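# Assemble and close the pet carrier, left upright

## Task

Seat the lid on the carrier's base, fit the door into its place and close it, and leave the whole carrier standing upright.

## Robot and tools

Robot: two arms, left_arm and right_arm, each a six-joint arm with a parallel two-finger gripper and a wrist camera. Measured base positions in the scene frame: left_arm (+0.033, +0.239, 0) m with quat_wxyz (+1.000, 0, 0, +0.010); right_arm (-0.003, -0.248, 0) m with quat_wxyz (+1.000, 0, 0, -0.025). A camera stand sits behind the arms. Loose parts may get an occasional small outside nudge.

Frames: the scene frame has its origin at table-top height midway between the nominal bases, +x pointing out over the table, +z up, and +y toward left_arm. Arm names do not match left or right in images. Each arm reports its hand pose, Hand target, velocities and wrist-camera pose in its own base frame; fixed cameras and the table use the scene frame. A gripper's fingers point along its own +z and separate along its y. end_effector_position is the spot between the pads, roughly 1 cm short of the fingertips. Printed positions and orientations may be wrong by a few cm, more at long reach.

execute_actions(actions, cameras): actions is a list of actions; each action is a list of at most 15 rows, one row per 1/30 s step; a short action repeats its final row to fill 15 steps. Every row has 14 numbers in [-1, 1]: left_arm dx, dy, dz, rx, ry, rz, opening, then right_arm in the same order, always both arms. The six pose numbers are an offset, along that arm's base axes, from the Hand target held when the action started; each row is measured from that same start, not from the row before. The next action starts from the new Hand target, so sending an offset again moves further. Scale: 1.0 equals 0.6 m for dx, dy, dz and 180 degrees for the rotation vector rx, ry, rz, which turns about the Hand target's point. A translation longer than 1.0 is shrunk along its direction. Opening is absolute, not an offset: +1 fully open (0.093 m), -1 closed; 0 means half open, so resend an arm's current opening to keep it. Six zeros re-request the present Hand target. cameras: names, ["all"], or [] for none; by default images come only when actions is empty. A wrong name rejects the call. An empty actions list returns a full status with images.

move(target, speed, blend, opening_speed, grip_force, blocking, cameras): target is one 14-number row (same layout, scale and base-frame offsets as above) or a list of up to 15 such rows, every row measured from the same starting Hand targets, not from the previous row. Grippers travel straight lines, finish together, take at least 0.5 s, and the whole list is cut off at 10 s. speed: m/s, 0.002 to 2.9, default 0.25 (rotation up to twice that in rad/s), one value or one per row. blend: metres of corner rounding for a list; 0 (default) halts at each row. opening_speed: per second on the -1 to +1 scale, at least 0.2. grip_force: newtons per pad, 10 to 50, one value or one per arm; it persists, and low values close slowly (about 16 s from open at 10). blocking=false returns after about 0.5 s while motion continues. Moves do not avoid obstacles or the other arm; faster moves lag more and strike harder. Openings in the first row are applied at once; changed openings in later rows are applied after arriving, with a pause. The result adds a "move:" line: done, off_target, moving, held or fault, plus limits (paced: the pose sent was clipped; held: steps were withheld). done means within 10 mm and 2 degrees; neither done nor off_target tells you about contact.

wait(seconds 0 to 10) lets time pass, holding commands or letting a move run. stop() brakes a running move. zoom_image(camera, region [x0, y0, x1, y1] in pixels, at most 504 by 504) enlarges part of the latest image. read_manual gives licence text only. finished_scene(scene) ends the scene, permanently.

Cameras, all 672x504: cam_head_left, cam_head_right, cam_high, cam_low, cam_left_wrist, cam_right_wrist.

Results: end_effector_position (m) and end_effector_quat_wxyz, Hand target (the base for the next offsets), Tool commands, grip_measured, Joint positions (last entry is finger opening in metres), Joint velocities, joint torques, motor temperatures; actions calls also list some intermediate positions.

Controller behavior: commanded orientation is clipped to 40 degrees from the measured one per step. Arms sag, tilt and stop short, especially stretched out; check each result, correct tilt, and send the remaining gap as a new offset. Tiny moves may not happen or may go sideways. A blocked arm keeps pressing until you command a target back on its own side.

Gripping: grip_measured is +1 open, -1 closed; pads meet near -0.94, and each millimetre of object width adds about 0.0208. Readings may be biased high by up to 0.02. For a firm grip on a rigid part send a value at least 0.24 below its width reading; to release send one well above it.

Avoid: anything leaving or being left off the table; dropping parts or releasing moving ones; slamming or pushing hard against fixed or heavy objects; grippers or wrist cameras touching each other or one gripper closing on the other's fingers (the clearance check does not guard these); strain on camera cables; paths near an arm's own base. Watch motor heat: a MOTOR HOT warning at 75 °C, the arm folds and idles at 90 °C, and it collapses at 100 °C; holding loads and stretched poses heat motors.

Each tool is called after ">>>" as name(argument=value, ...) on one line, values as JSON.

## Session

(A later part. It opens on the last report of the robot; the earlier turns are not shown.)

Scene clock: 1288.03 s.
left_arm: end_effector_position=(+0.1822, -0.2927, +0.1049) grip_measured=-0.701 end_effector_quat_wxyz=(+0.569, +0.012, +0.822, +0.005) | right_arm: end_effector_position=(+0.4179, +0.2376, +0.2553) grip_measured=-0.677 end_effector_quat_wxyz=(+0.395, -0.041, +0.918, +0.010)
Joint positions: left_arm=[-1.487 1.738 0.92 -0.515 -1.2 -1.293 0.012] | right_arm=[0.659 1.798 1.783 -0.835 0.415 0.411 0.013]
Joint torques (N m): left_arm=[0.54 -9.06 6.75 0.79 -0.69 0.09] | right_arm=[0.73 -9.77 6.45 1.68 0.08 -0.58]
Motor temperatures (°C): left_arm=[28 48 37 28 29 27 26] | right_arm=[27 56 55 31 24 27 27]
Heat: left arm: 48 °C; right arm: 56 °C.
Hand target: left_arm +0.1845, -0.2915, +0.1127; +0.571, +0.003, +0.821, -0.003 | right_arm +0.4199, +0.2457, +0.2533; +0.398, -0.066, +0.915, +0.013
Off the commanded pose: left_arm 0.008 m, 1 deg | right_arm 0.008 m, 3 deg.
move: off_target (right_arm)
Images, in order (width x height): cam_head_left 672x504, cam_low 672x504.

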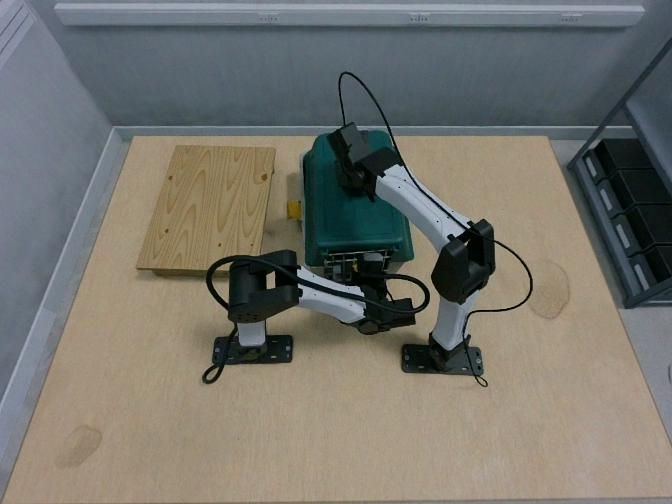

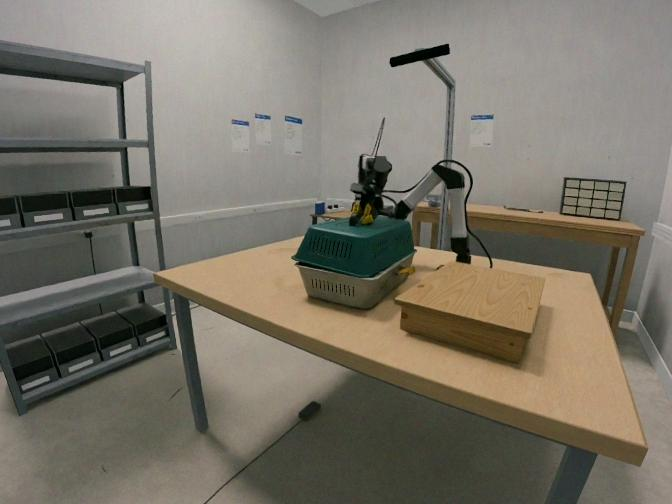

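>>> move(target=[[0,0,0,0,0,0,-0.7, -0.004,-0.01,-0.012,0.015,0,-0.008,-1],[0,0,0,0,0,0,-0.7, -0.004,-0.01,-0.05,0.03,0.01,-0.008,-1]], speed=0.05, cameras=["cam_head_left","cam_low","cam_high"])

>>> zoom_image(camera="cam_head_left", region=[312, 232, 347, 260])

>>> zoom_image(camera="cam_head_left", region=[380, 232, 415, 260])

>>> zoom_image(camera="cam_low", region=[270, 190, 430, 310])

Scene clock: 1307.57 s.
left_arm: end_effector_position=(+0.1822, -0.2927, +0.1049) grip_measured=-0.701 end_effector_quat_wxyz=(+0.569, +0.012, +0.822, +0.005) | right_arm: end_effector_position=(+0.4215, +0.2363, +0.2524) grip_measured=-0.677 end_effector_quat_wxyz=(+0.428, -0.027, +0.903, +0.036)
Joint positions: left_arm=[-1.487 1.738 0.92 -0.515 -1.2 -1.293 0.012] | right_arm=[0.65 1.734 1.636 -0.66 0.408 0.412 0.013]
Joint torques (N m): left_arm=[0.53 -9.06 6.76 0.78 -0.68 0.1] | right_arm=[-1.06 -8.29 4.31 1.38 -0.51 0.11]
Motor temperatures (°C): left_arm=[28 48 37 28 29 27 26] | right_arm=[27 60 55 32 24 27 27]
Heat: left arm: 48 °C; right arm: 60 °C.
Hand target: left_arm +0.1845, -0.2915, +0.1127; +0.571, +0.003, +0.821, -0.003 | right_arm +0.4175, +0.2395, +0.2231; +0.386, -0.035, +0.920, +0.052
Off the commanded pose: left_arm 0.008 m, 1 deg | right_arm 0.030 m, 6 deg.
move: off_target (right_arm)
Images, in order (width x height): cam_head_left 672x504, cam_high 672x504, cam_low 672x504.

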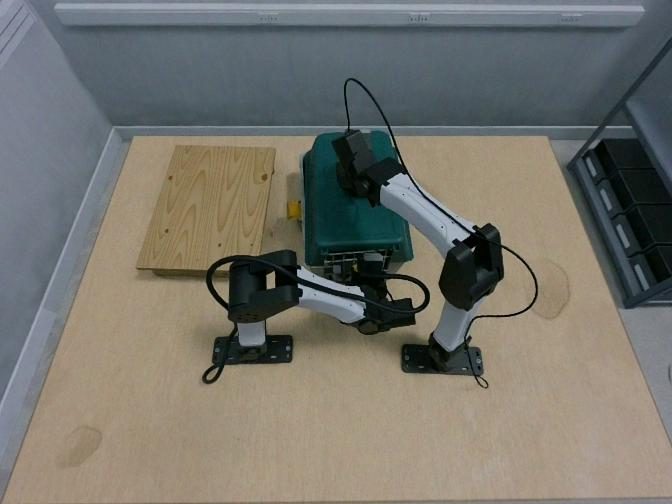

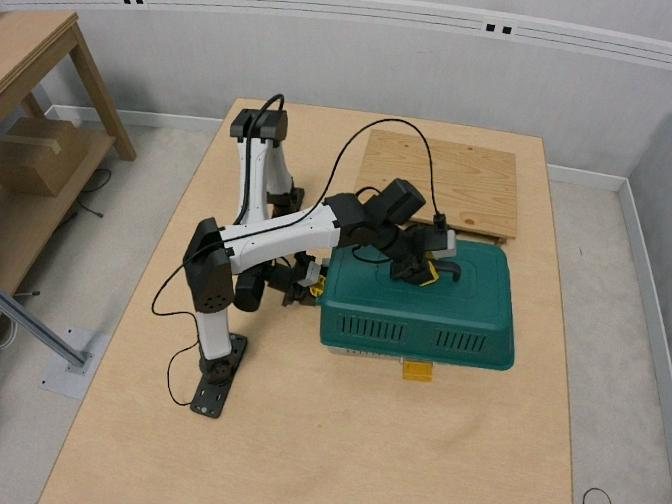

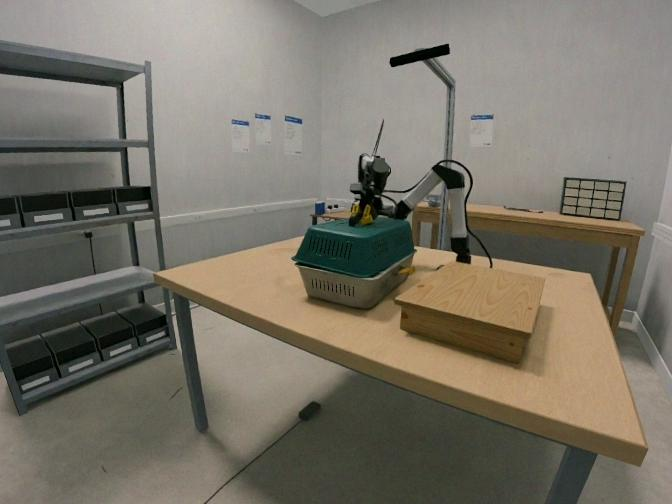

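Scaled by 14.400 from the camera's 672x504 image, which has a finer 960x720 frame.

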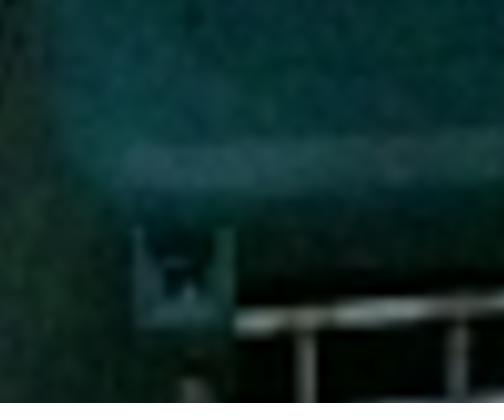

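Scaled by 14.400 from the camera's 672x504 image, which has a finer 960x720 frame.

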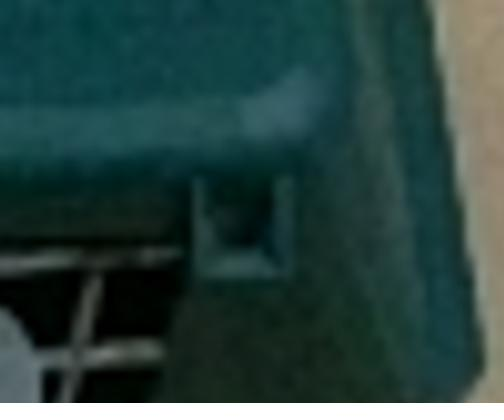

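Scaled by 3.150 from the camera's 672x504 image, which has a finer 960x720 frame.

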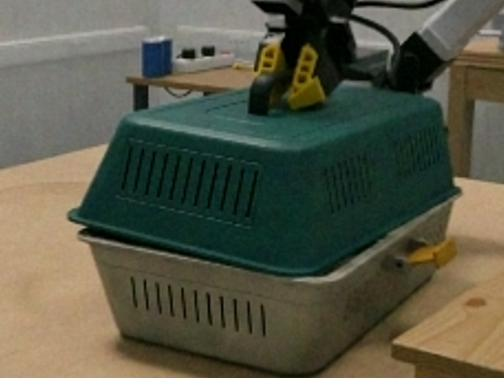

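>>> move(target=[[0.0,0,0,0,0,0,-0.3, 0.004,0,0.022,0,0,0,-1],[-0.1,0,0.03,0,0,0,-0.3, 0.004,0,0.022,0,0,0,-1],[-0.1,0.35,0.15,0,0,0,-0.3, 0.004,0,0.022,0,0,0,-1]], speed=0.15, cameras=["cam_head_left","cam_head_right","cam_low","cam_high"])

>>> zoom_image(camera="cam_head_left", region=[300, 225, 430, 295])

>>> zoom_image(camera="cam_head_left", region=[312, 232, 347, 260])

>>> zoom_image(camera="cam_head_left", region=[380, 232, 415, 260])

>>> zoom_image(camera="cam_low", region=[270, 190, 430, 310])

>>> zoom_image(camera="cam_high", region=[230, 230, 550, 400])

Scene clock: 1331.93 s.
left_arm: end_effector_position=(+0.1269, -0.0824, +0.1941) grip_measured=-0.301 end_effector_quat_wxyz=(+0.446, +0.066, +0.890, -0.069) | right_arm: end_effector_position=(+0.4213, +0.2368, +0.2534) grip_measured=-0.677 end_effector_quat_wxyz=(+0.423, -0.029, +0.905, +0.037)
Joint positions: left_arm=[-1.669 0.631 0.788 -1.556 -0.924 -1.435 0.031] | right_arm=[0.648 1.74 1.654 -0.681 0.398 0.413 0.013]
Joint torques (N m): left_arm=[0.73 0.99 10.18 0.69 -0.55 0.11] | right_arm=[-1.22 -7.86 8.03 1.13 -0.46 0.04]
Motor temperatures (°C): left_arm=[28 48 37 27 29 27 26] | right_arm=[27 57 53 32 24 27 28]
Heat: left arm: 48 °C; right arm: 57 °C.
Hand target: left_arm +0.1245, -0.0815, +0.2027; +0.571, +0.003, +0.821, -0.003 | right_arm +0.4199, +0.2396, +0.2364; +0.387, -0.035, +0.920, +0.052
Off the commanded pose: left_arm 0.009 m, 19 deg | right_arm 0.017 m, 5 deg.
joint sent to its limit (left arm) — joint 4 (wrist pitch), lower limit. The joint targets are off in orientation, not in position.
move: off_target (left_arm, right_arm)
Images, in order (width x height): cam_head_left 672x504, cam_head_right 672x504, cam_high 672x504, cam_low 672x504.

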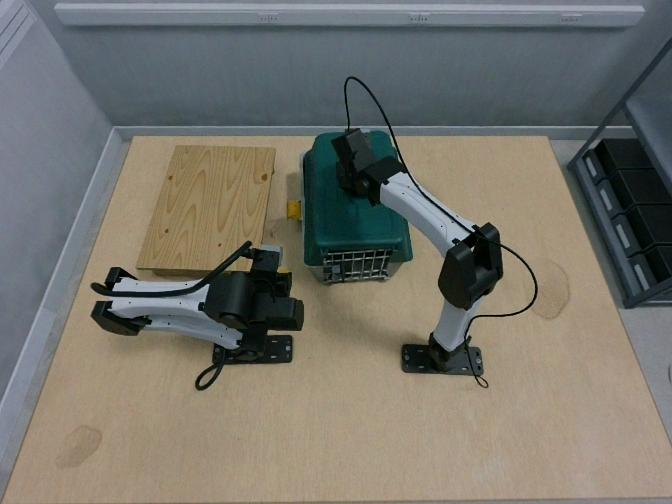

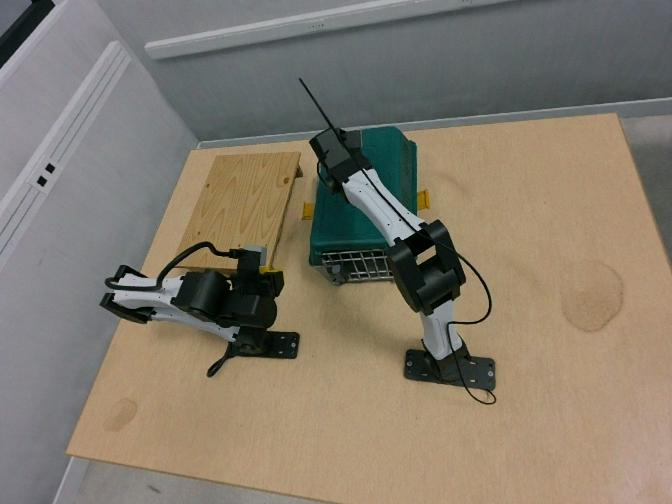

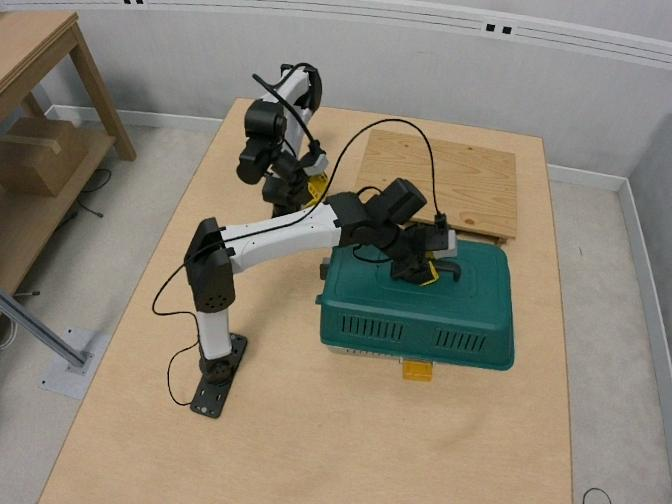

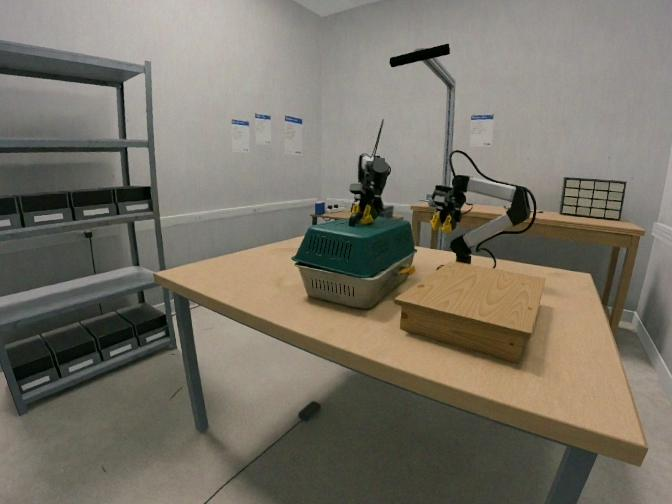

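Scaled by 3.877 from the camera's 672x504 image, which has a finer 960x720 frame.

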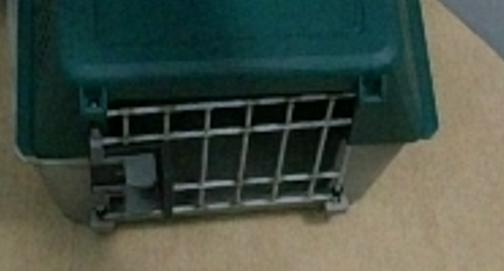

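Scaled by 14.400 from the camera's 672x504 image, which has a finer 960x720 frame.

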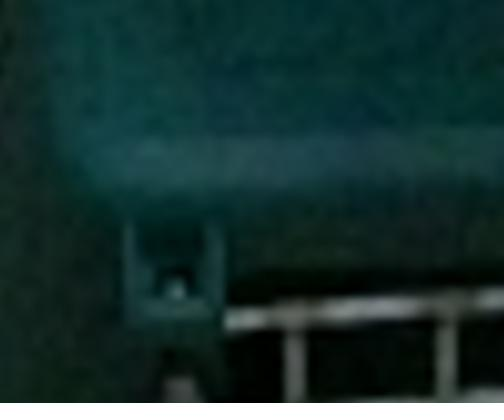

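Scaled by 14.400 from the camera's 672x504 image, which has a finer 960x720 frame.

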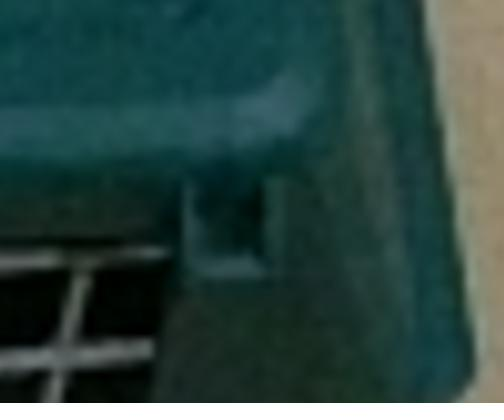

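Scaled by 3.150 from the camera's 672x504 image, which has a finer 960x720 frame.

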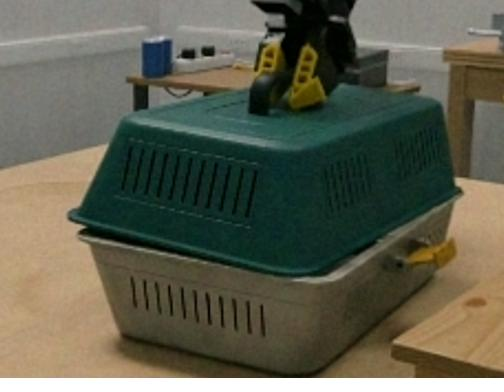

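Scaled by 1.575 from the camera's 672x504 image, which has a finer 960x720 frame.

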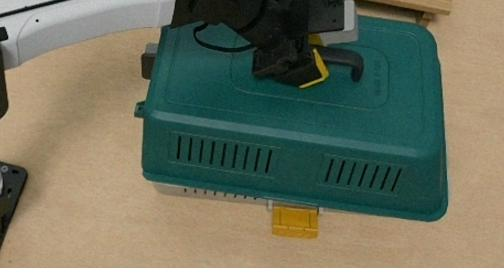

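>>> move(target=[[0,0,0,0,0,0,-0.3, 0.0,0,0.05,-0.02,0,0,-1],[0,0,0,0,0,0,-0.3, 0.006,0.012,0.058,-0.02,0,0.016,-1]], speed=0.05, cameras=["cam_head_left","cam_low","cam_high"])

>>> zoom_image(camera="cam_head_left", region=[300, 225, 430, 295])

>>> zoom_image(camera="cam_head_left", region=[312, 232, 347, 260])

>>> zoom_image(camera="cam_head_left", region=[380, 232, 415, 260])

>>> zoom_image(camera="cam_low", region=[270, 190, 430, 310])

Scene clock: 1351.27 s.
left_arm: end_effector_position=(+0.1268, -0.0825, +0.1939) grip_measured=-0.301 end_effector_quat_wxyz=(+0.445, +0.067, +0.890, -0.068) | right_arm: end_effector_position=(+0.4205, +0.2401, +0.2569) grip_measured=-0.677 end_effector_quat_wxyz=(+0.375, -0.052, +0.925, +0.017)
Joint positions: left_arm=[-1.669 0.631 0.788 -1.556 -0.923 -1.433 0.031] | right_arm=[0.644 1.838 1.865 -0.906 0.368 0.398 0.013]
Joint torques (N m): left_arm=[0.77 0.99 10.21 0.69 -0.56 0.11] | right_arm=[-0.08 -10.59 10.25 1.39 -0.07 -0.53]
Motor temperatures (°C): left_arm=[28 44 40 27 29 27 26] | right_arm=[27 55 55 31 24 27 28]
Heat: left arm: 44 °C; right arm: 55 °C.
Hand target: left_arm +0.1245, -0.0815, +0.2027; +0.571, +0.003, +0.821, -0.003 | right_arm +0.4234, +0.2468, +0.2712; +0.384, -0.070, +0.920, +0.033
Off the commanded pose: left_arm 0.009 m, 20 deg | right_arm 0.016 m, 3 deg.
joint sent to its limit (left arm) — joint 4 (wrist pitch), lower limit. The joint targets are off in orientation, not in position.
move: off_target (left_arm, right_arm)
Images, in order (width x height): cam_head_left 672x504, cam_high 672x504, cam_low 672x504.

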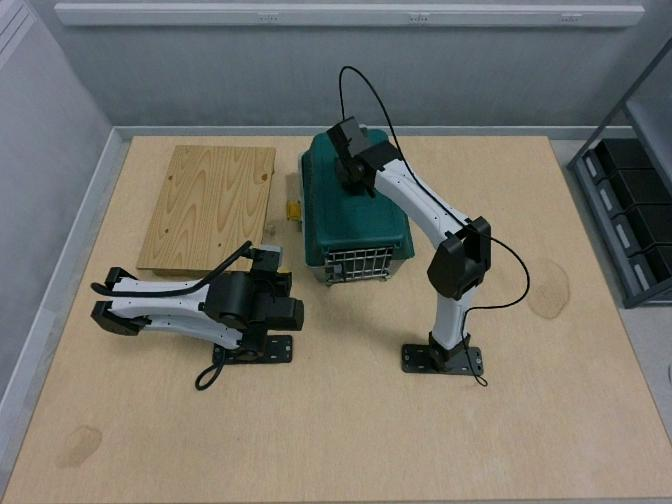

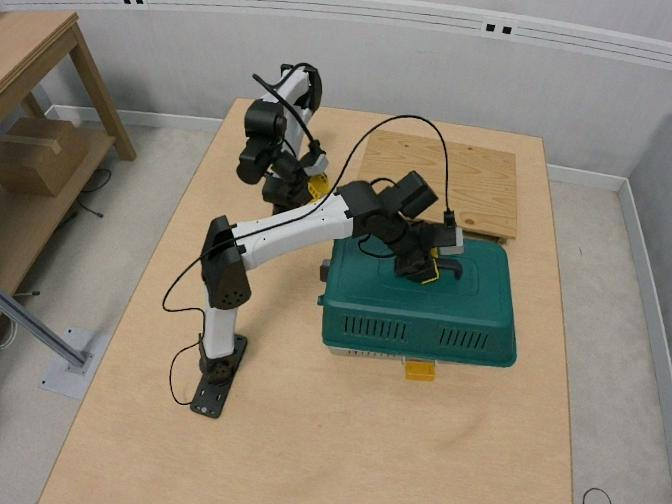

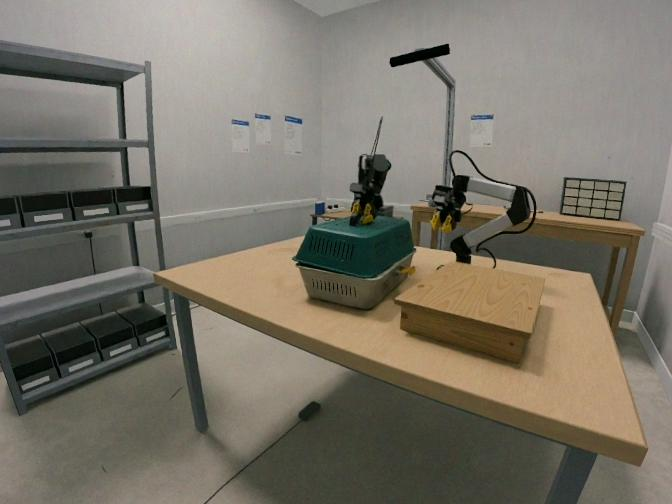

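Scaled by 3.877 from the camera's 672x504 image, which has a finer 960x720 frame.

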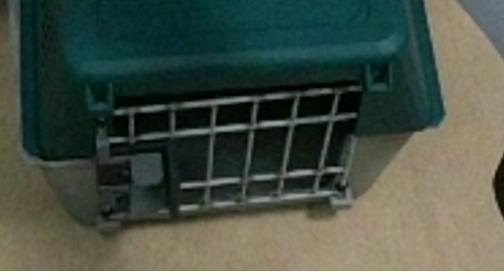

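Scaled by 14.400 from the camera's 672x504 image, which has a finer 960x720 frame.

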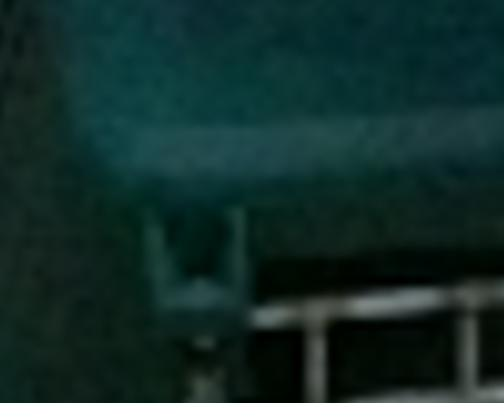

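Scaled by 14.400 from the camera's 672x504 image, which has a finer 960x720 frame.

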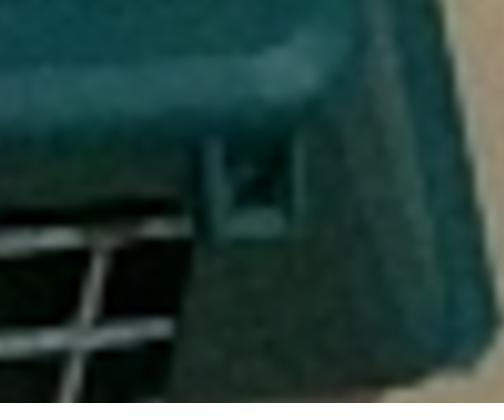

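Scaled by 3.150 from the camera's 672x504 image, which has a finer 960x720 frame.

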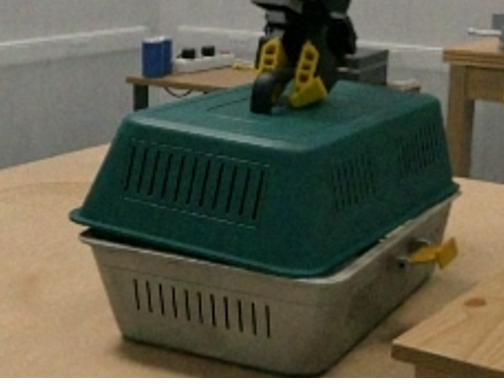

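>>> move(target=[[0,0,0,0,0,0,-0.3, 0.0,0,0.016,-0.012,0,0,-1],[0,0,0,0,0,0,-0.3, 0.006,0.008,0.018,-0.012,0,0.014,-1]], speed=0.05, cameras=["cam_head_left","cam_low","cam_high"])

>>> zoom_image(camera="cam_head_left", region=[300, 225, 430, 295])

>>> zoom_image(camera="cam_head_left", region=[312, 232, 347, 260])

>>> zoom_image(camera="cam_head_left", region=[380, 232, 415, 260])

>>> zoom_image(camera="cam_low", region=[270, 190, 430, 310])

Scene clock: 1366.93 s.
left_arm: end_effector_position=(+0.1268, -0.0825, +0.1939) grip_measured=-0.301 end_effector_quat_wxyz=(+0.445, +0.067, +0.890, -0.068) | right_arm: end_effector_position=(+0.4239, +0.2449, +0.2652) grip_measured=-0.677 end_effector_quat_wxyz=(+0.367, -0.082, +0.926, +0.008)
Joint positions: left_arm=[-1.669 0.631 0.788 -1.556 -0.923 -1.433 0.031] | right_arm=[0.644 1.886 1.974 -0.981 0.356 0.341 0.013]
Joint torques (N m): left_arm=[0.77 1.01 10.21 0.69 -0.57 0.11] | right_arm=[0.12 -11.12 10.33 1.43 -0.04 -0.52]
Motor temperatures (°C): left_arm=[28 43 41 27 29 27 26] | right_arm=[27 60 58 32 24 27 28]
Heat: left arm: 43 °C; right arm: 60 °C.
Hand target: left_arm +0.1245, -0.0815, +0.2027; +0.571, +0.003, +0.821, -0.003 | right_arm +0.4271, +0.2516, +0.2820; +0.382, -0.098, +0.919, +0.024
Off the commanded pose: left_arm 0.009 m, 20 deg | right_arm 0.018 m, 3 deg.
joint sent to its limit (left arm) — joint 4 (wrist pitch), lower limit. The joint targets are off in orientation, not in position.
move: off_target (left_arm, right_arm)
Images, in order (width x height): cam_head_left 672x504, cam_high 672x504, cam_low 672x504.

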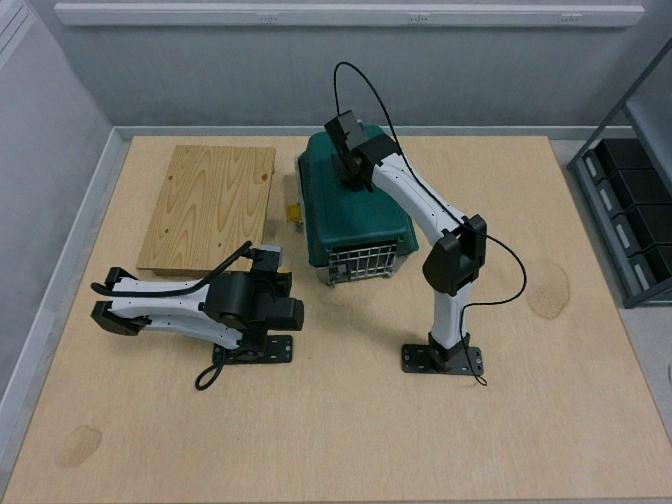

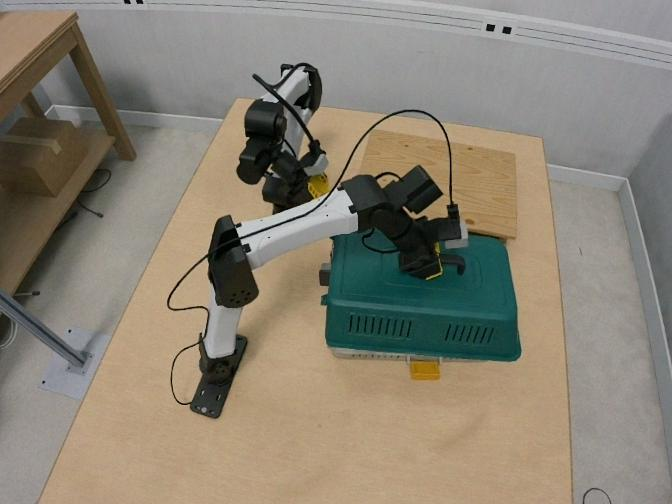

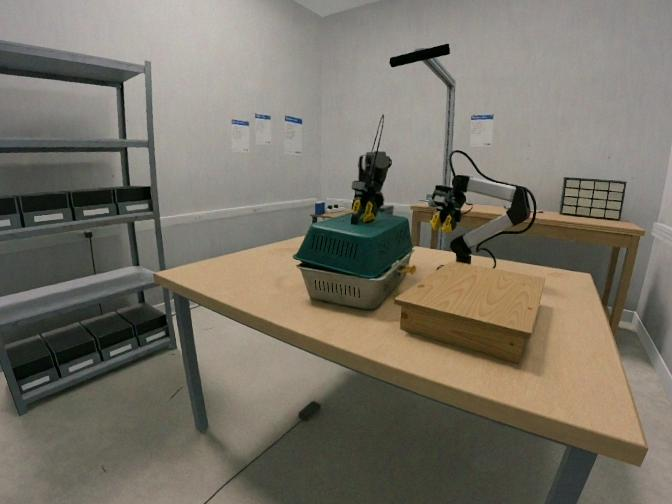

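Scaled by 3.877 from the camera's 672x504 image, which has a finer 960x720 frame.

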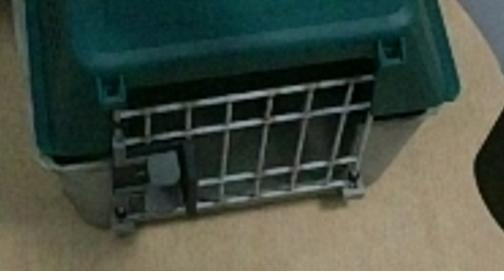

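Scaled by 14.400 from the camera's 672x504 image, which has a finer 960x720 frame.

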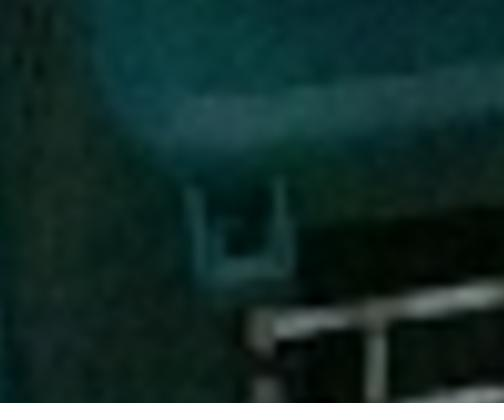

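Scaled by 14.400 from the camera's 672x504 image, which has a finer 960x720 frame.

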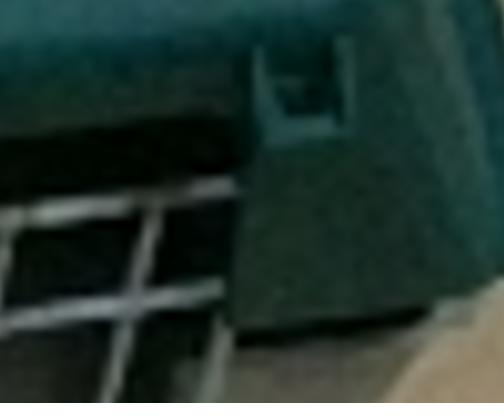

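Scaled by 3.150 from the camera's 672x504 image, which has a finer 960x720 frame.

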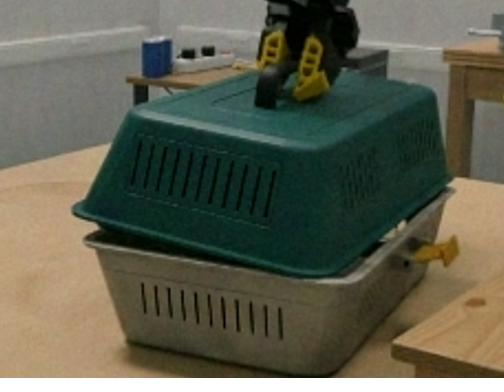

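>>> move(target=[[0,0,0,0,0,0,-0.3, 0.008,0,0.04,0.0,0.01,0,-1],[0,0,0,0,0,0,-0.3, 0.008,0.0,0.2,0.02,0.01,0,-1]], speed=0.06, cameras=["cam_head_left","cam_head_right","cam_low","cam_high"])

>>> zoom_image(camera="cam_head_left", region=[290, 205, 430, 295])

>>> zoom_image(camera="cam_low", region=[270, 160, 430, 310])

Scene clock: 1393.47 s.
left_arm: end_effector_position=(+0.1268, -0.0825, +0.1939) grip_measured=-0.301 end_effector_quat_wxyz=(+0.445, +0.067, +0.890, -0.068) | right_arm: end_effector_position=(+0.4314, +0.2563, +0.3518) grip_measured=-0.677 end_effector_quat_wxyz=(+0.387, -0.104, +0.914, +0.055)
Joint positions: left_arm=[-1.669 0.631 0.788 -1.556 -0.923 -1.433 0.031] | right_arm=[0.623 2.195 2.833 -1.44 0.262 0.29 0.013]
Joint torques (N m): left_arm=[0.77 0.99 10.21 0.69 -0.57 0.11] | right_arm=[-0.47 -16.85 7.86 2.05 0.12 -0.18]
Motor temperatures (°C): left_arm=[28 41 43 27 29 27 26] | right_arm=[27 60 62 33 24 27 28]
Heat: left arm: 43 °C; right arm: 62 °C.
Hand target: left_arm +0.1245, -0.0815, +0.2027; +0.571, +0.003, +0.821, -0.003 | right_arm +0.4318, +0.2517, +0.4020; +0.370, -0.086, +0.923, +0.054
Off the commanded pose: left_arm 0.009 m, 20 deg | right_arm 0.050 m, 3 deg.
elbow stopped short (right arm): the move would have taken joint 3 (elbow) straighter than the controller allows.
joint sent to its limit (left arm) — joint 4 (wrist pitch), lower limit. The joint targets are off in orientation, not in position.
move: off_target (left_arm, right_arm)
Images, in order (width x height): cam_head_left 672x504, cam_head_right 672x504, cam_high 672x504, cam_low 672x504.

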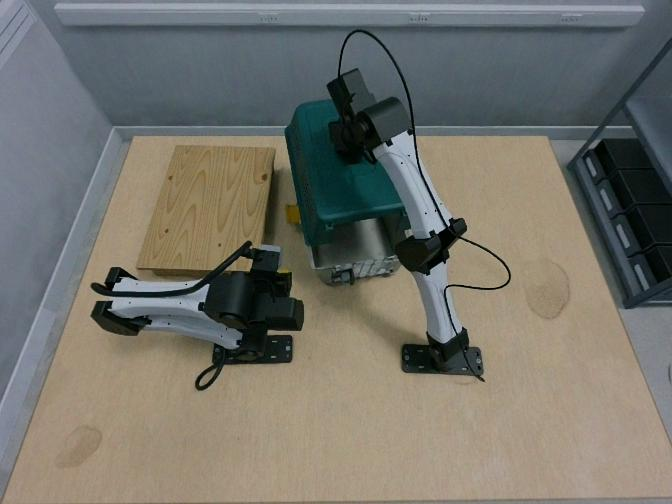

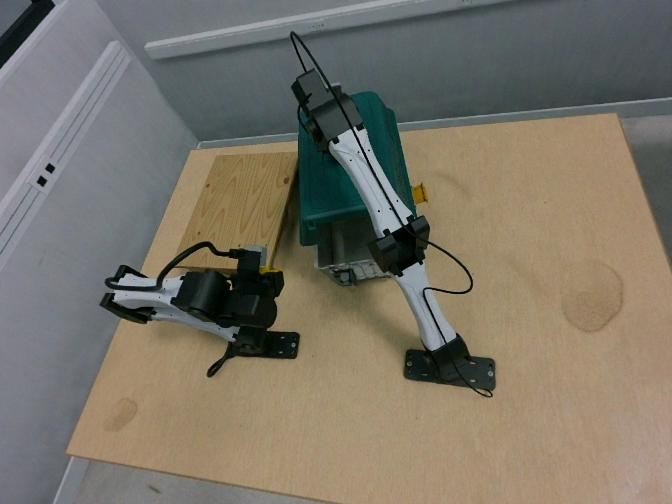

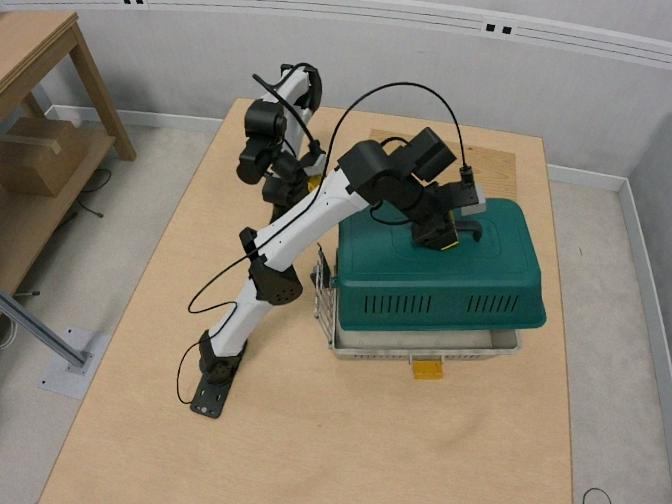

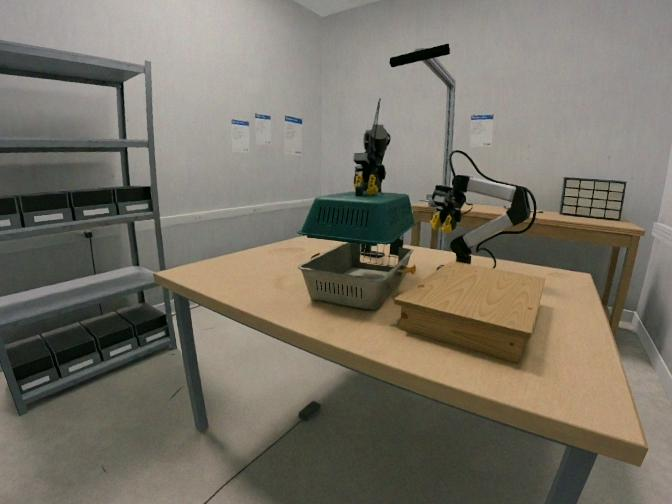

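Scaled by 3.600 from the camera's 672x504 image, which has a finer 960x720 frame.

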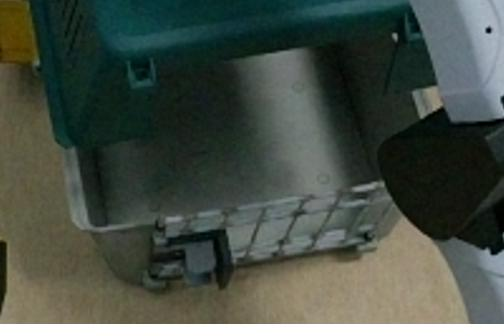

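Scaled by 3.150 from the camera's 672x504 image, which has a finer 960x720 frame.

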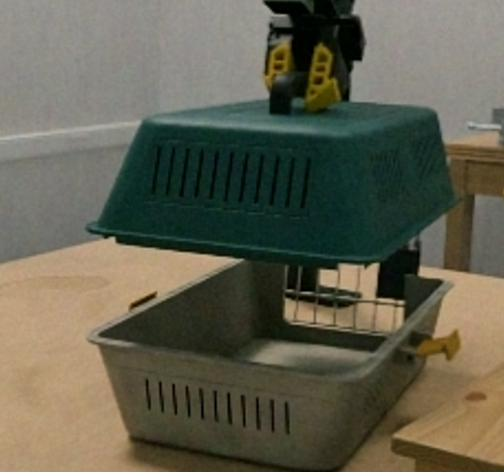

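>>> move(target=[0,0,0,0,0,0,-0.3, -0.002,0.0,-0.095,-0.018,0,0,-1], speed=0.08, cameras=["cam_head_left","cam_low","cam_high"])

>>> zoom_image(camera="cam_head_left", region=[290, 205, 430, 295])

>>> zoom_image(camera="cam_low", region=[270, 190, 430, 310])

>>> zoom_image(camera="cam_high", region=[230, 230, 550, 400])

Scene clock: 1423.90 s.
left_arm: end_effector_position=(+0.1268, -0.0825, +0.1939) grip_measured=-0.301 end_effector_quat_wxyz=(+0.445, +0.067, +0.890, -0.068) | right_arm: end_effector_position=(+0.4261, +0.2497, +0.3256) grip_measured=-0.677 end_effector_quat_wxyz=(+0.345, -0.108, +0.932, +0.025)
Joint positions: left_arm=[-1.669 0.631 0.788 -1.556 -0.923 -1.433 0.031] | right_arm=[0.623 2.225 2.833 -1.521 0.276 0.297 0.013]
Joint torques (N m): left_arm=[0.79 1.01 10.22 0.69 -0.57 0.11] | right_arm=[0.79 -12.68 7.84 1.64 0.38 -0.02]
Motor temperatures (°C): left_arm=[28 39 44 27 29 27 25] | right_arm=[27 71 58 34 24 27 28]
Heat: left arm: 44 °C; right arm: 71 °C.
Hand target: left_arm +0.1245, -0.0815, +0.2027; +0.571, +0.003, +0.821, -0.003 | right_arm +0.4307, +0.2517, +0.3449; +0.367, -0.096, +0.925, +0.028
Off the commanded pose: left_arm 0.009 m, 20 deg | right_arm 0.020 m, 3 deg.
elbow stopped short (right arm): the move would have taken joint 3 (elbow) straighter than the controller allows.
joint sent to its limit (left arm) — joint 4 (wrist pitch), lower limit. The joint targets are off in orientation, not in position.
move: off_target (left_arm, right_arm)
Images, in order (width x height): cam_head_left 672x504, cam_high 672x504, cam_low 672x504.

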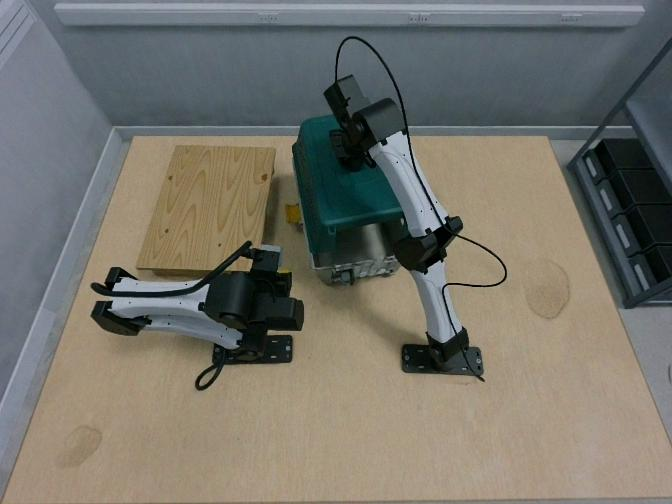

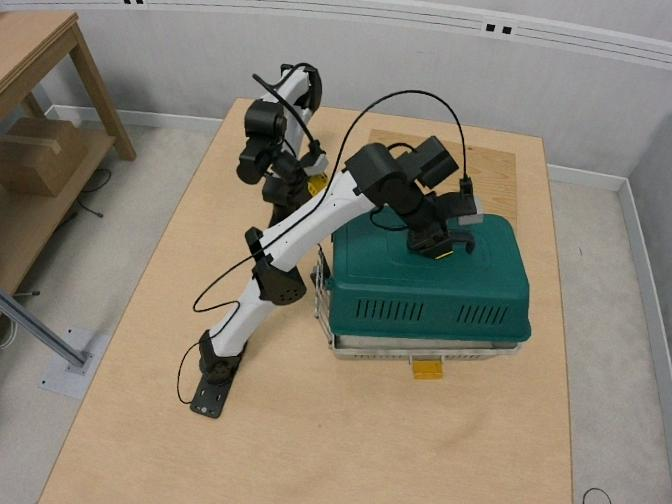

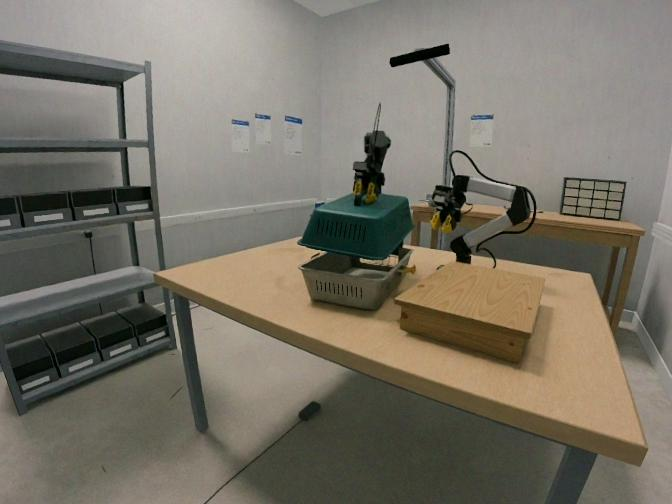

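Scaled by 3.600 from the camera's 672x504 image, which has a finer 960x720 frame.

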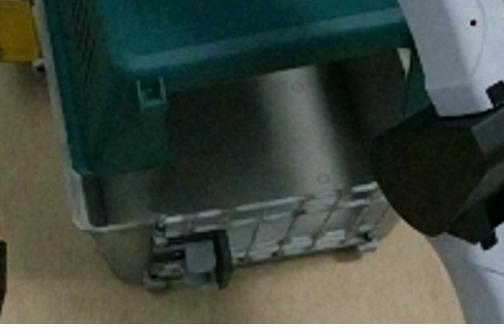

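Scaled by 3.150 from the camera's 672x504 image, which has a finer 960x720 frame.

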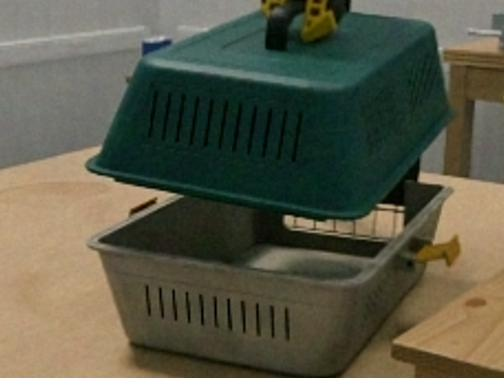

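Scaled by 1.575 from the camera's 672x504 image, which has a finer 960x720 frame.

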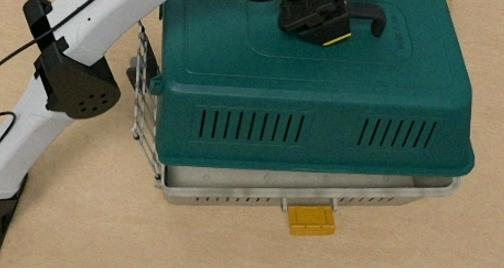

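>>> move(target=[0,0,0,0,0,0,-0.3, -0.002,0.0,-0.05,-0.0,-0.022,0,-1], speed=0.08, cameras=["cam_head_left","cam_low","cam_high"])

>>> zoom_image(camera="cam_head_left", region=[290, 205, 430, 295])

>>> zoom_image(camera="cam_low", region=[270, 190, 430, 310])

>>> zoom_image(camera="cam_high", region=[230, 230, 550, 400])

Scene clock: 1446.77 s.
left_arm: end_effector_position=(+0.1268, -0.0825, +0.1939) grip_measured=-0.301 end_effector_quat_wxyz=(+0.445, +0.067, +0.890, -0.068) | right_arm: end_effector_position=(+0.4276, +0.2524, +0.2825) grip_measured=-0.677 end_effector_quat_wxyz=(+0.353, -0.105, +0.930, +0.013)
Joint positions: left_arm=[-1.669 0.631 0.788 -1.556 -0.923 -1.433 0.031] | right_arm=[0.639 1.974 2.189 -1.125 0.316 0.304 0.013]
Joint torques (N m): left_arm=[0.79 1.01 10.21 0.69 -0.56 0.11] | right_arm=[0.68 -15.68 6.71 1.78 0.42 -0.18]
Motor temperatures (°C): left_arm=[28 39 44 27 29 27 25] | right_arm=[27 76 57 35 24 27 28]
Heat: left arm: 44 °C; right arm: 76 °C. Fold the right arm in close to its base, or ease its load, before you think long.
Hand target: left_arm +0.1245, -0.0815, +0.2027; +0.571, +0.003, +0.821, -0.003 | right_arm +0.4295, +0.2516, +0.3150; +0.399, -0.097, +0.911, +0.025
Off the commanded pose: left_arm 0.009 m, 20 deg | right_arm 0.032 m, 6 deg.
MOTOR HOT: joint 2 (shoulder) of the right arm reports 76 °C; the controller's stop level is 90 °C. To cool a motor, set the load down, stop pushing, or move to a pose that needs little force.
joint sent to its limit (left arm) — joint 4 (wrist pitch), lower limit. The joint targets are off in orientation, not in position.
move: off_target (left_arm, right_arm)
Images, in order (width x height): cam_head_left 672x504, cam_high 672x504, cam_low 672x504.

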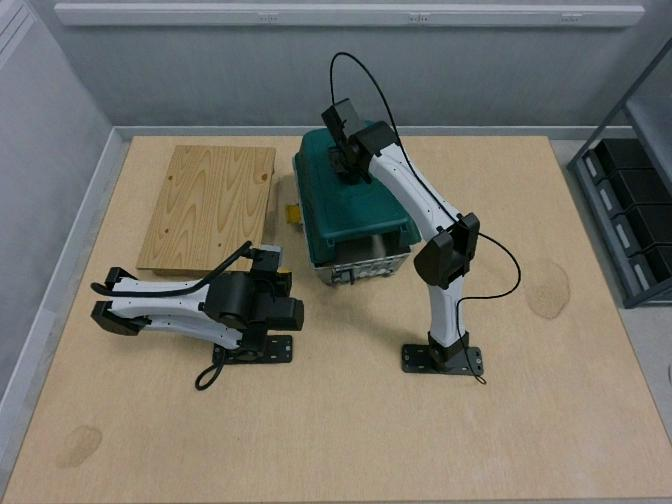

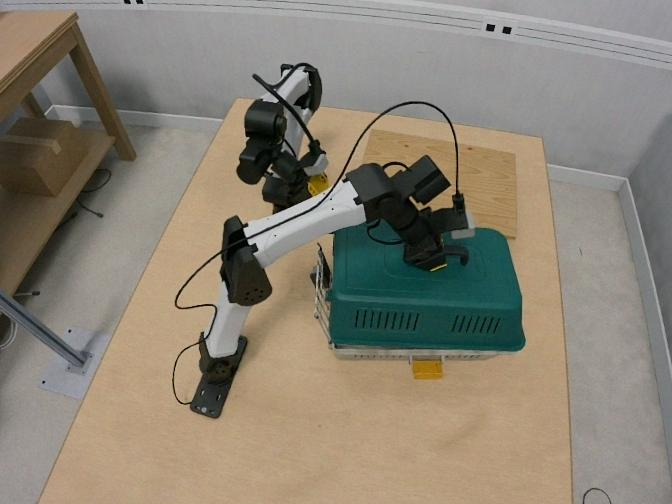

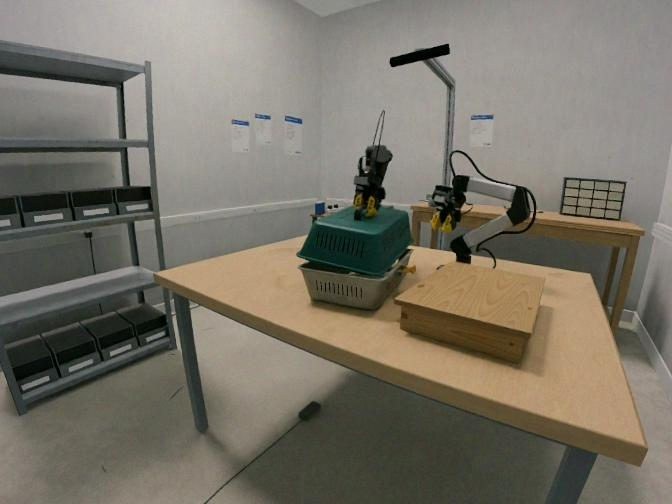

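Scaled by 3.600 from the camera's 672x504 image, which has a finer 960x720 frame.

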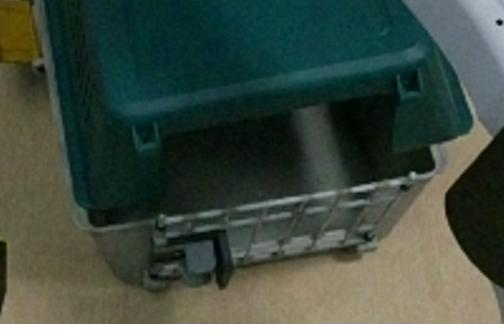

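Scaled by 3.150 from the camera's 672x504 image, which has a finer 960x720 frame.

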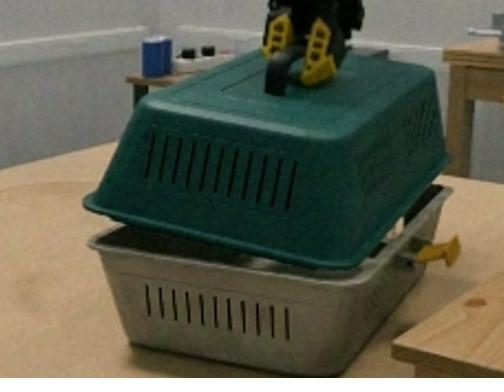

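Scaled by 1.575 from the camera's 672x504 image, which has a finer 960x720 frame.

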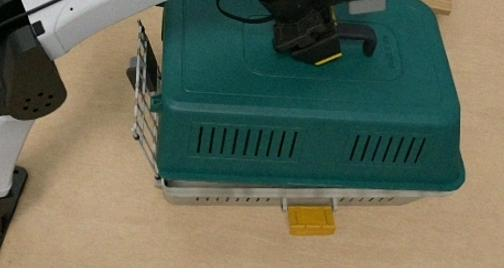

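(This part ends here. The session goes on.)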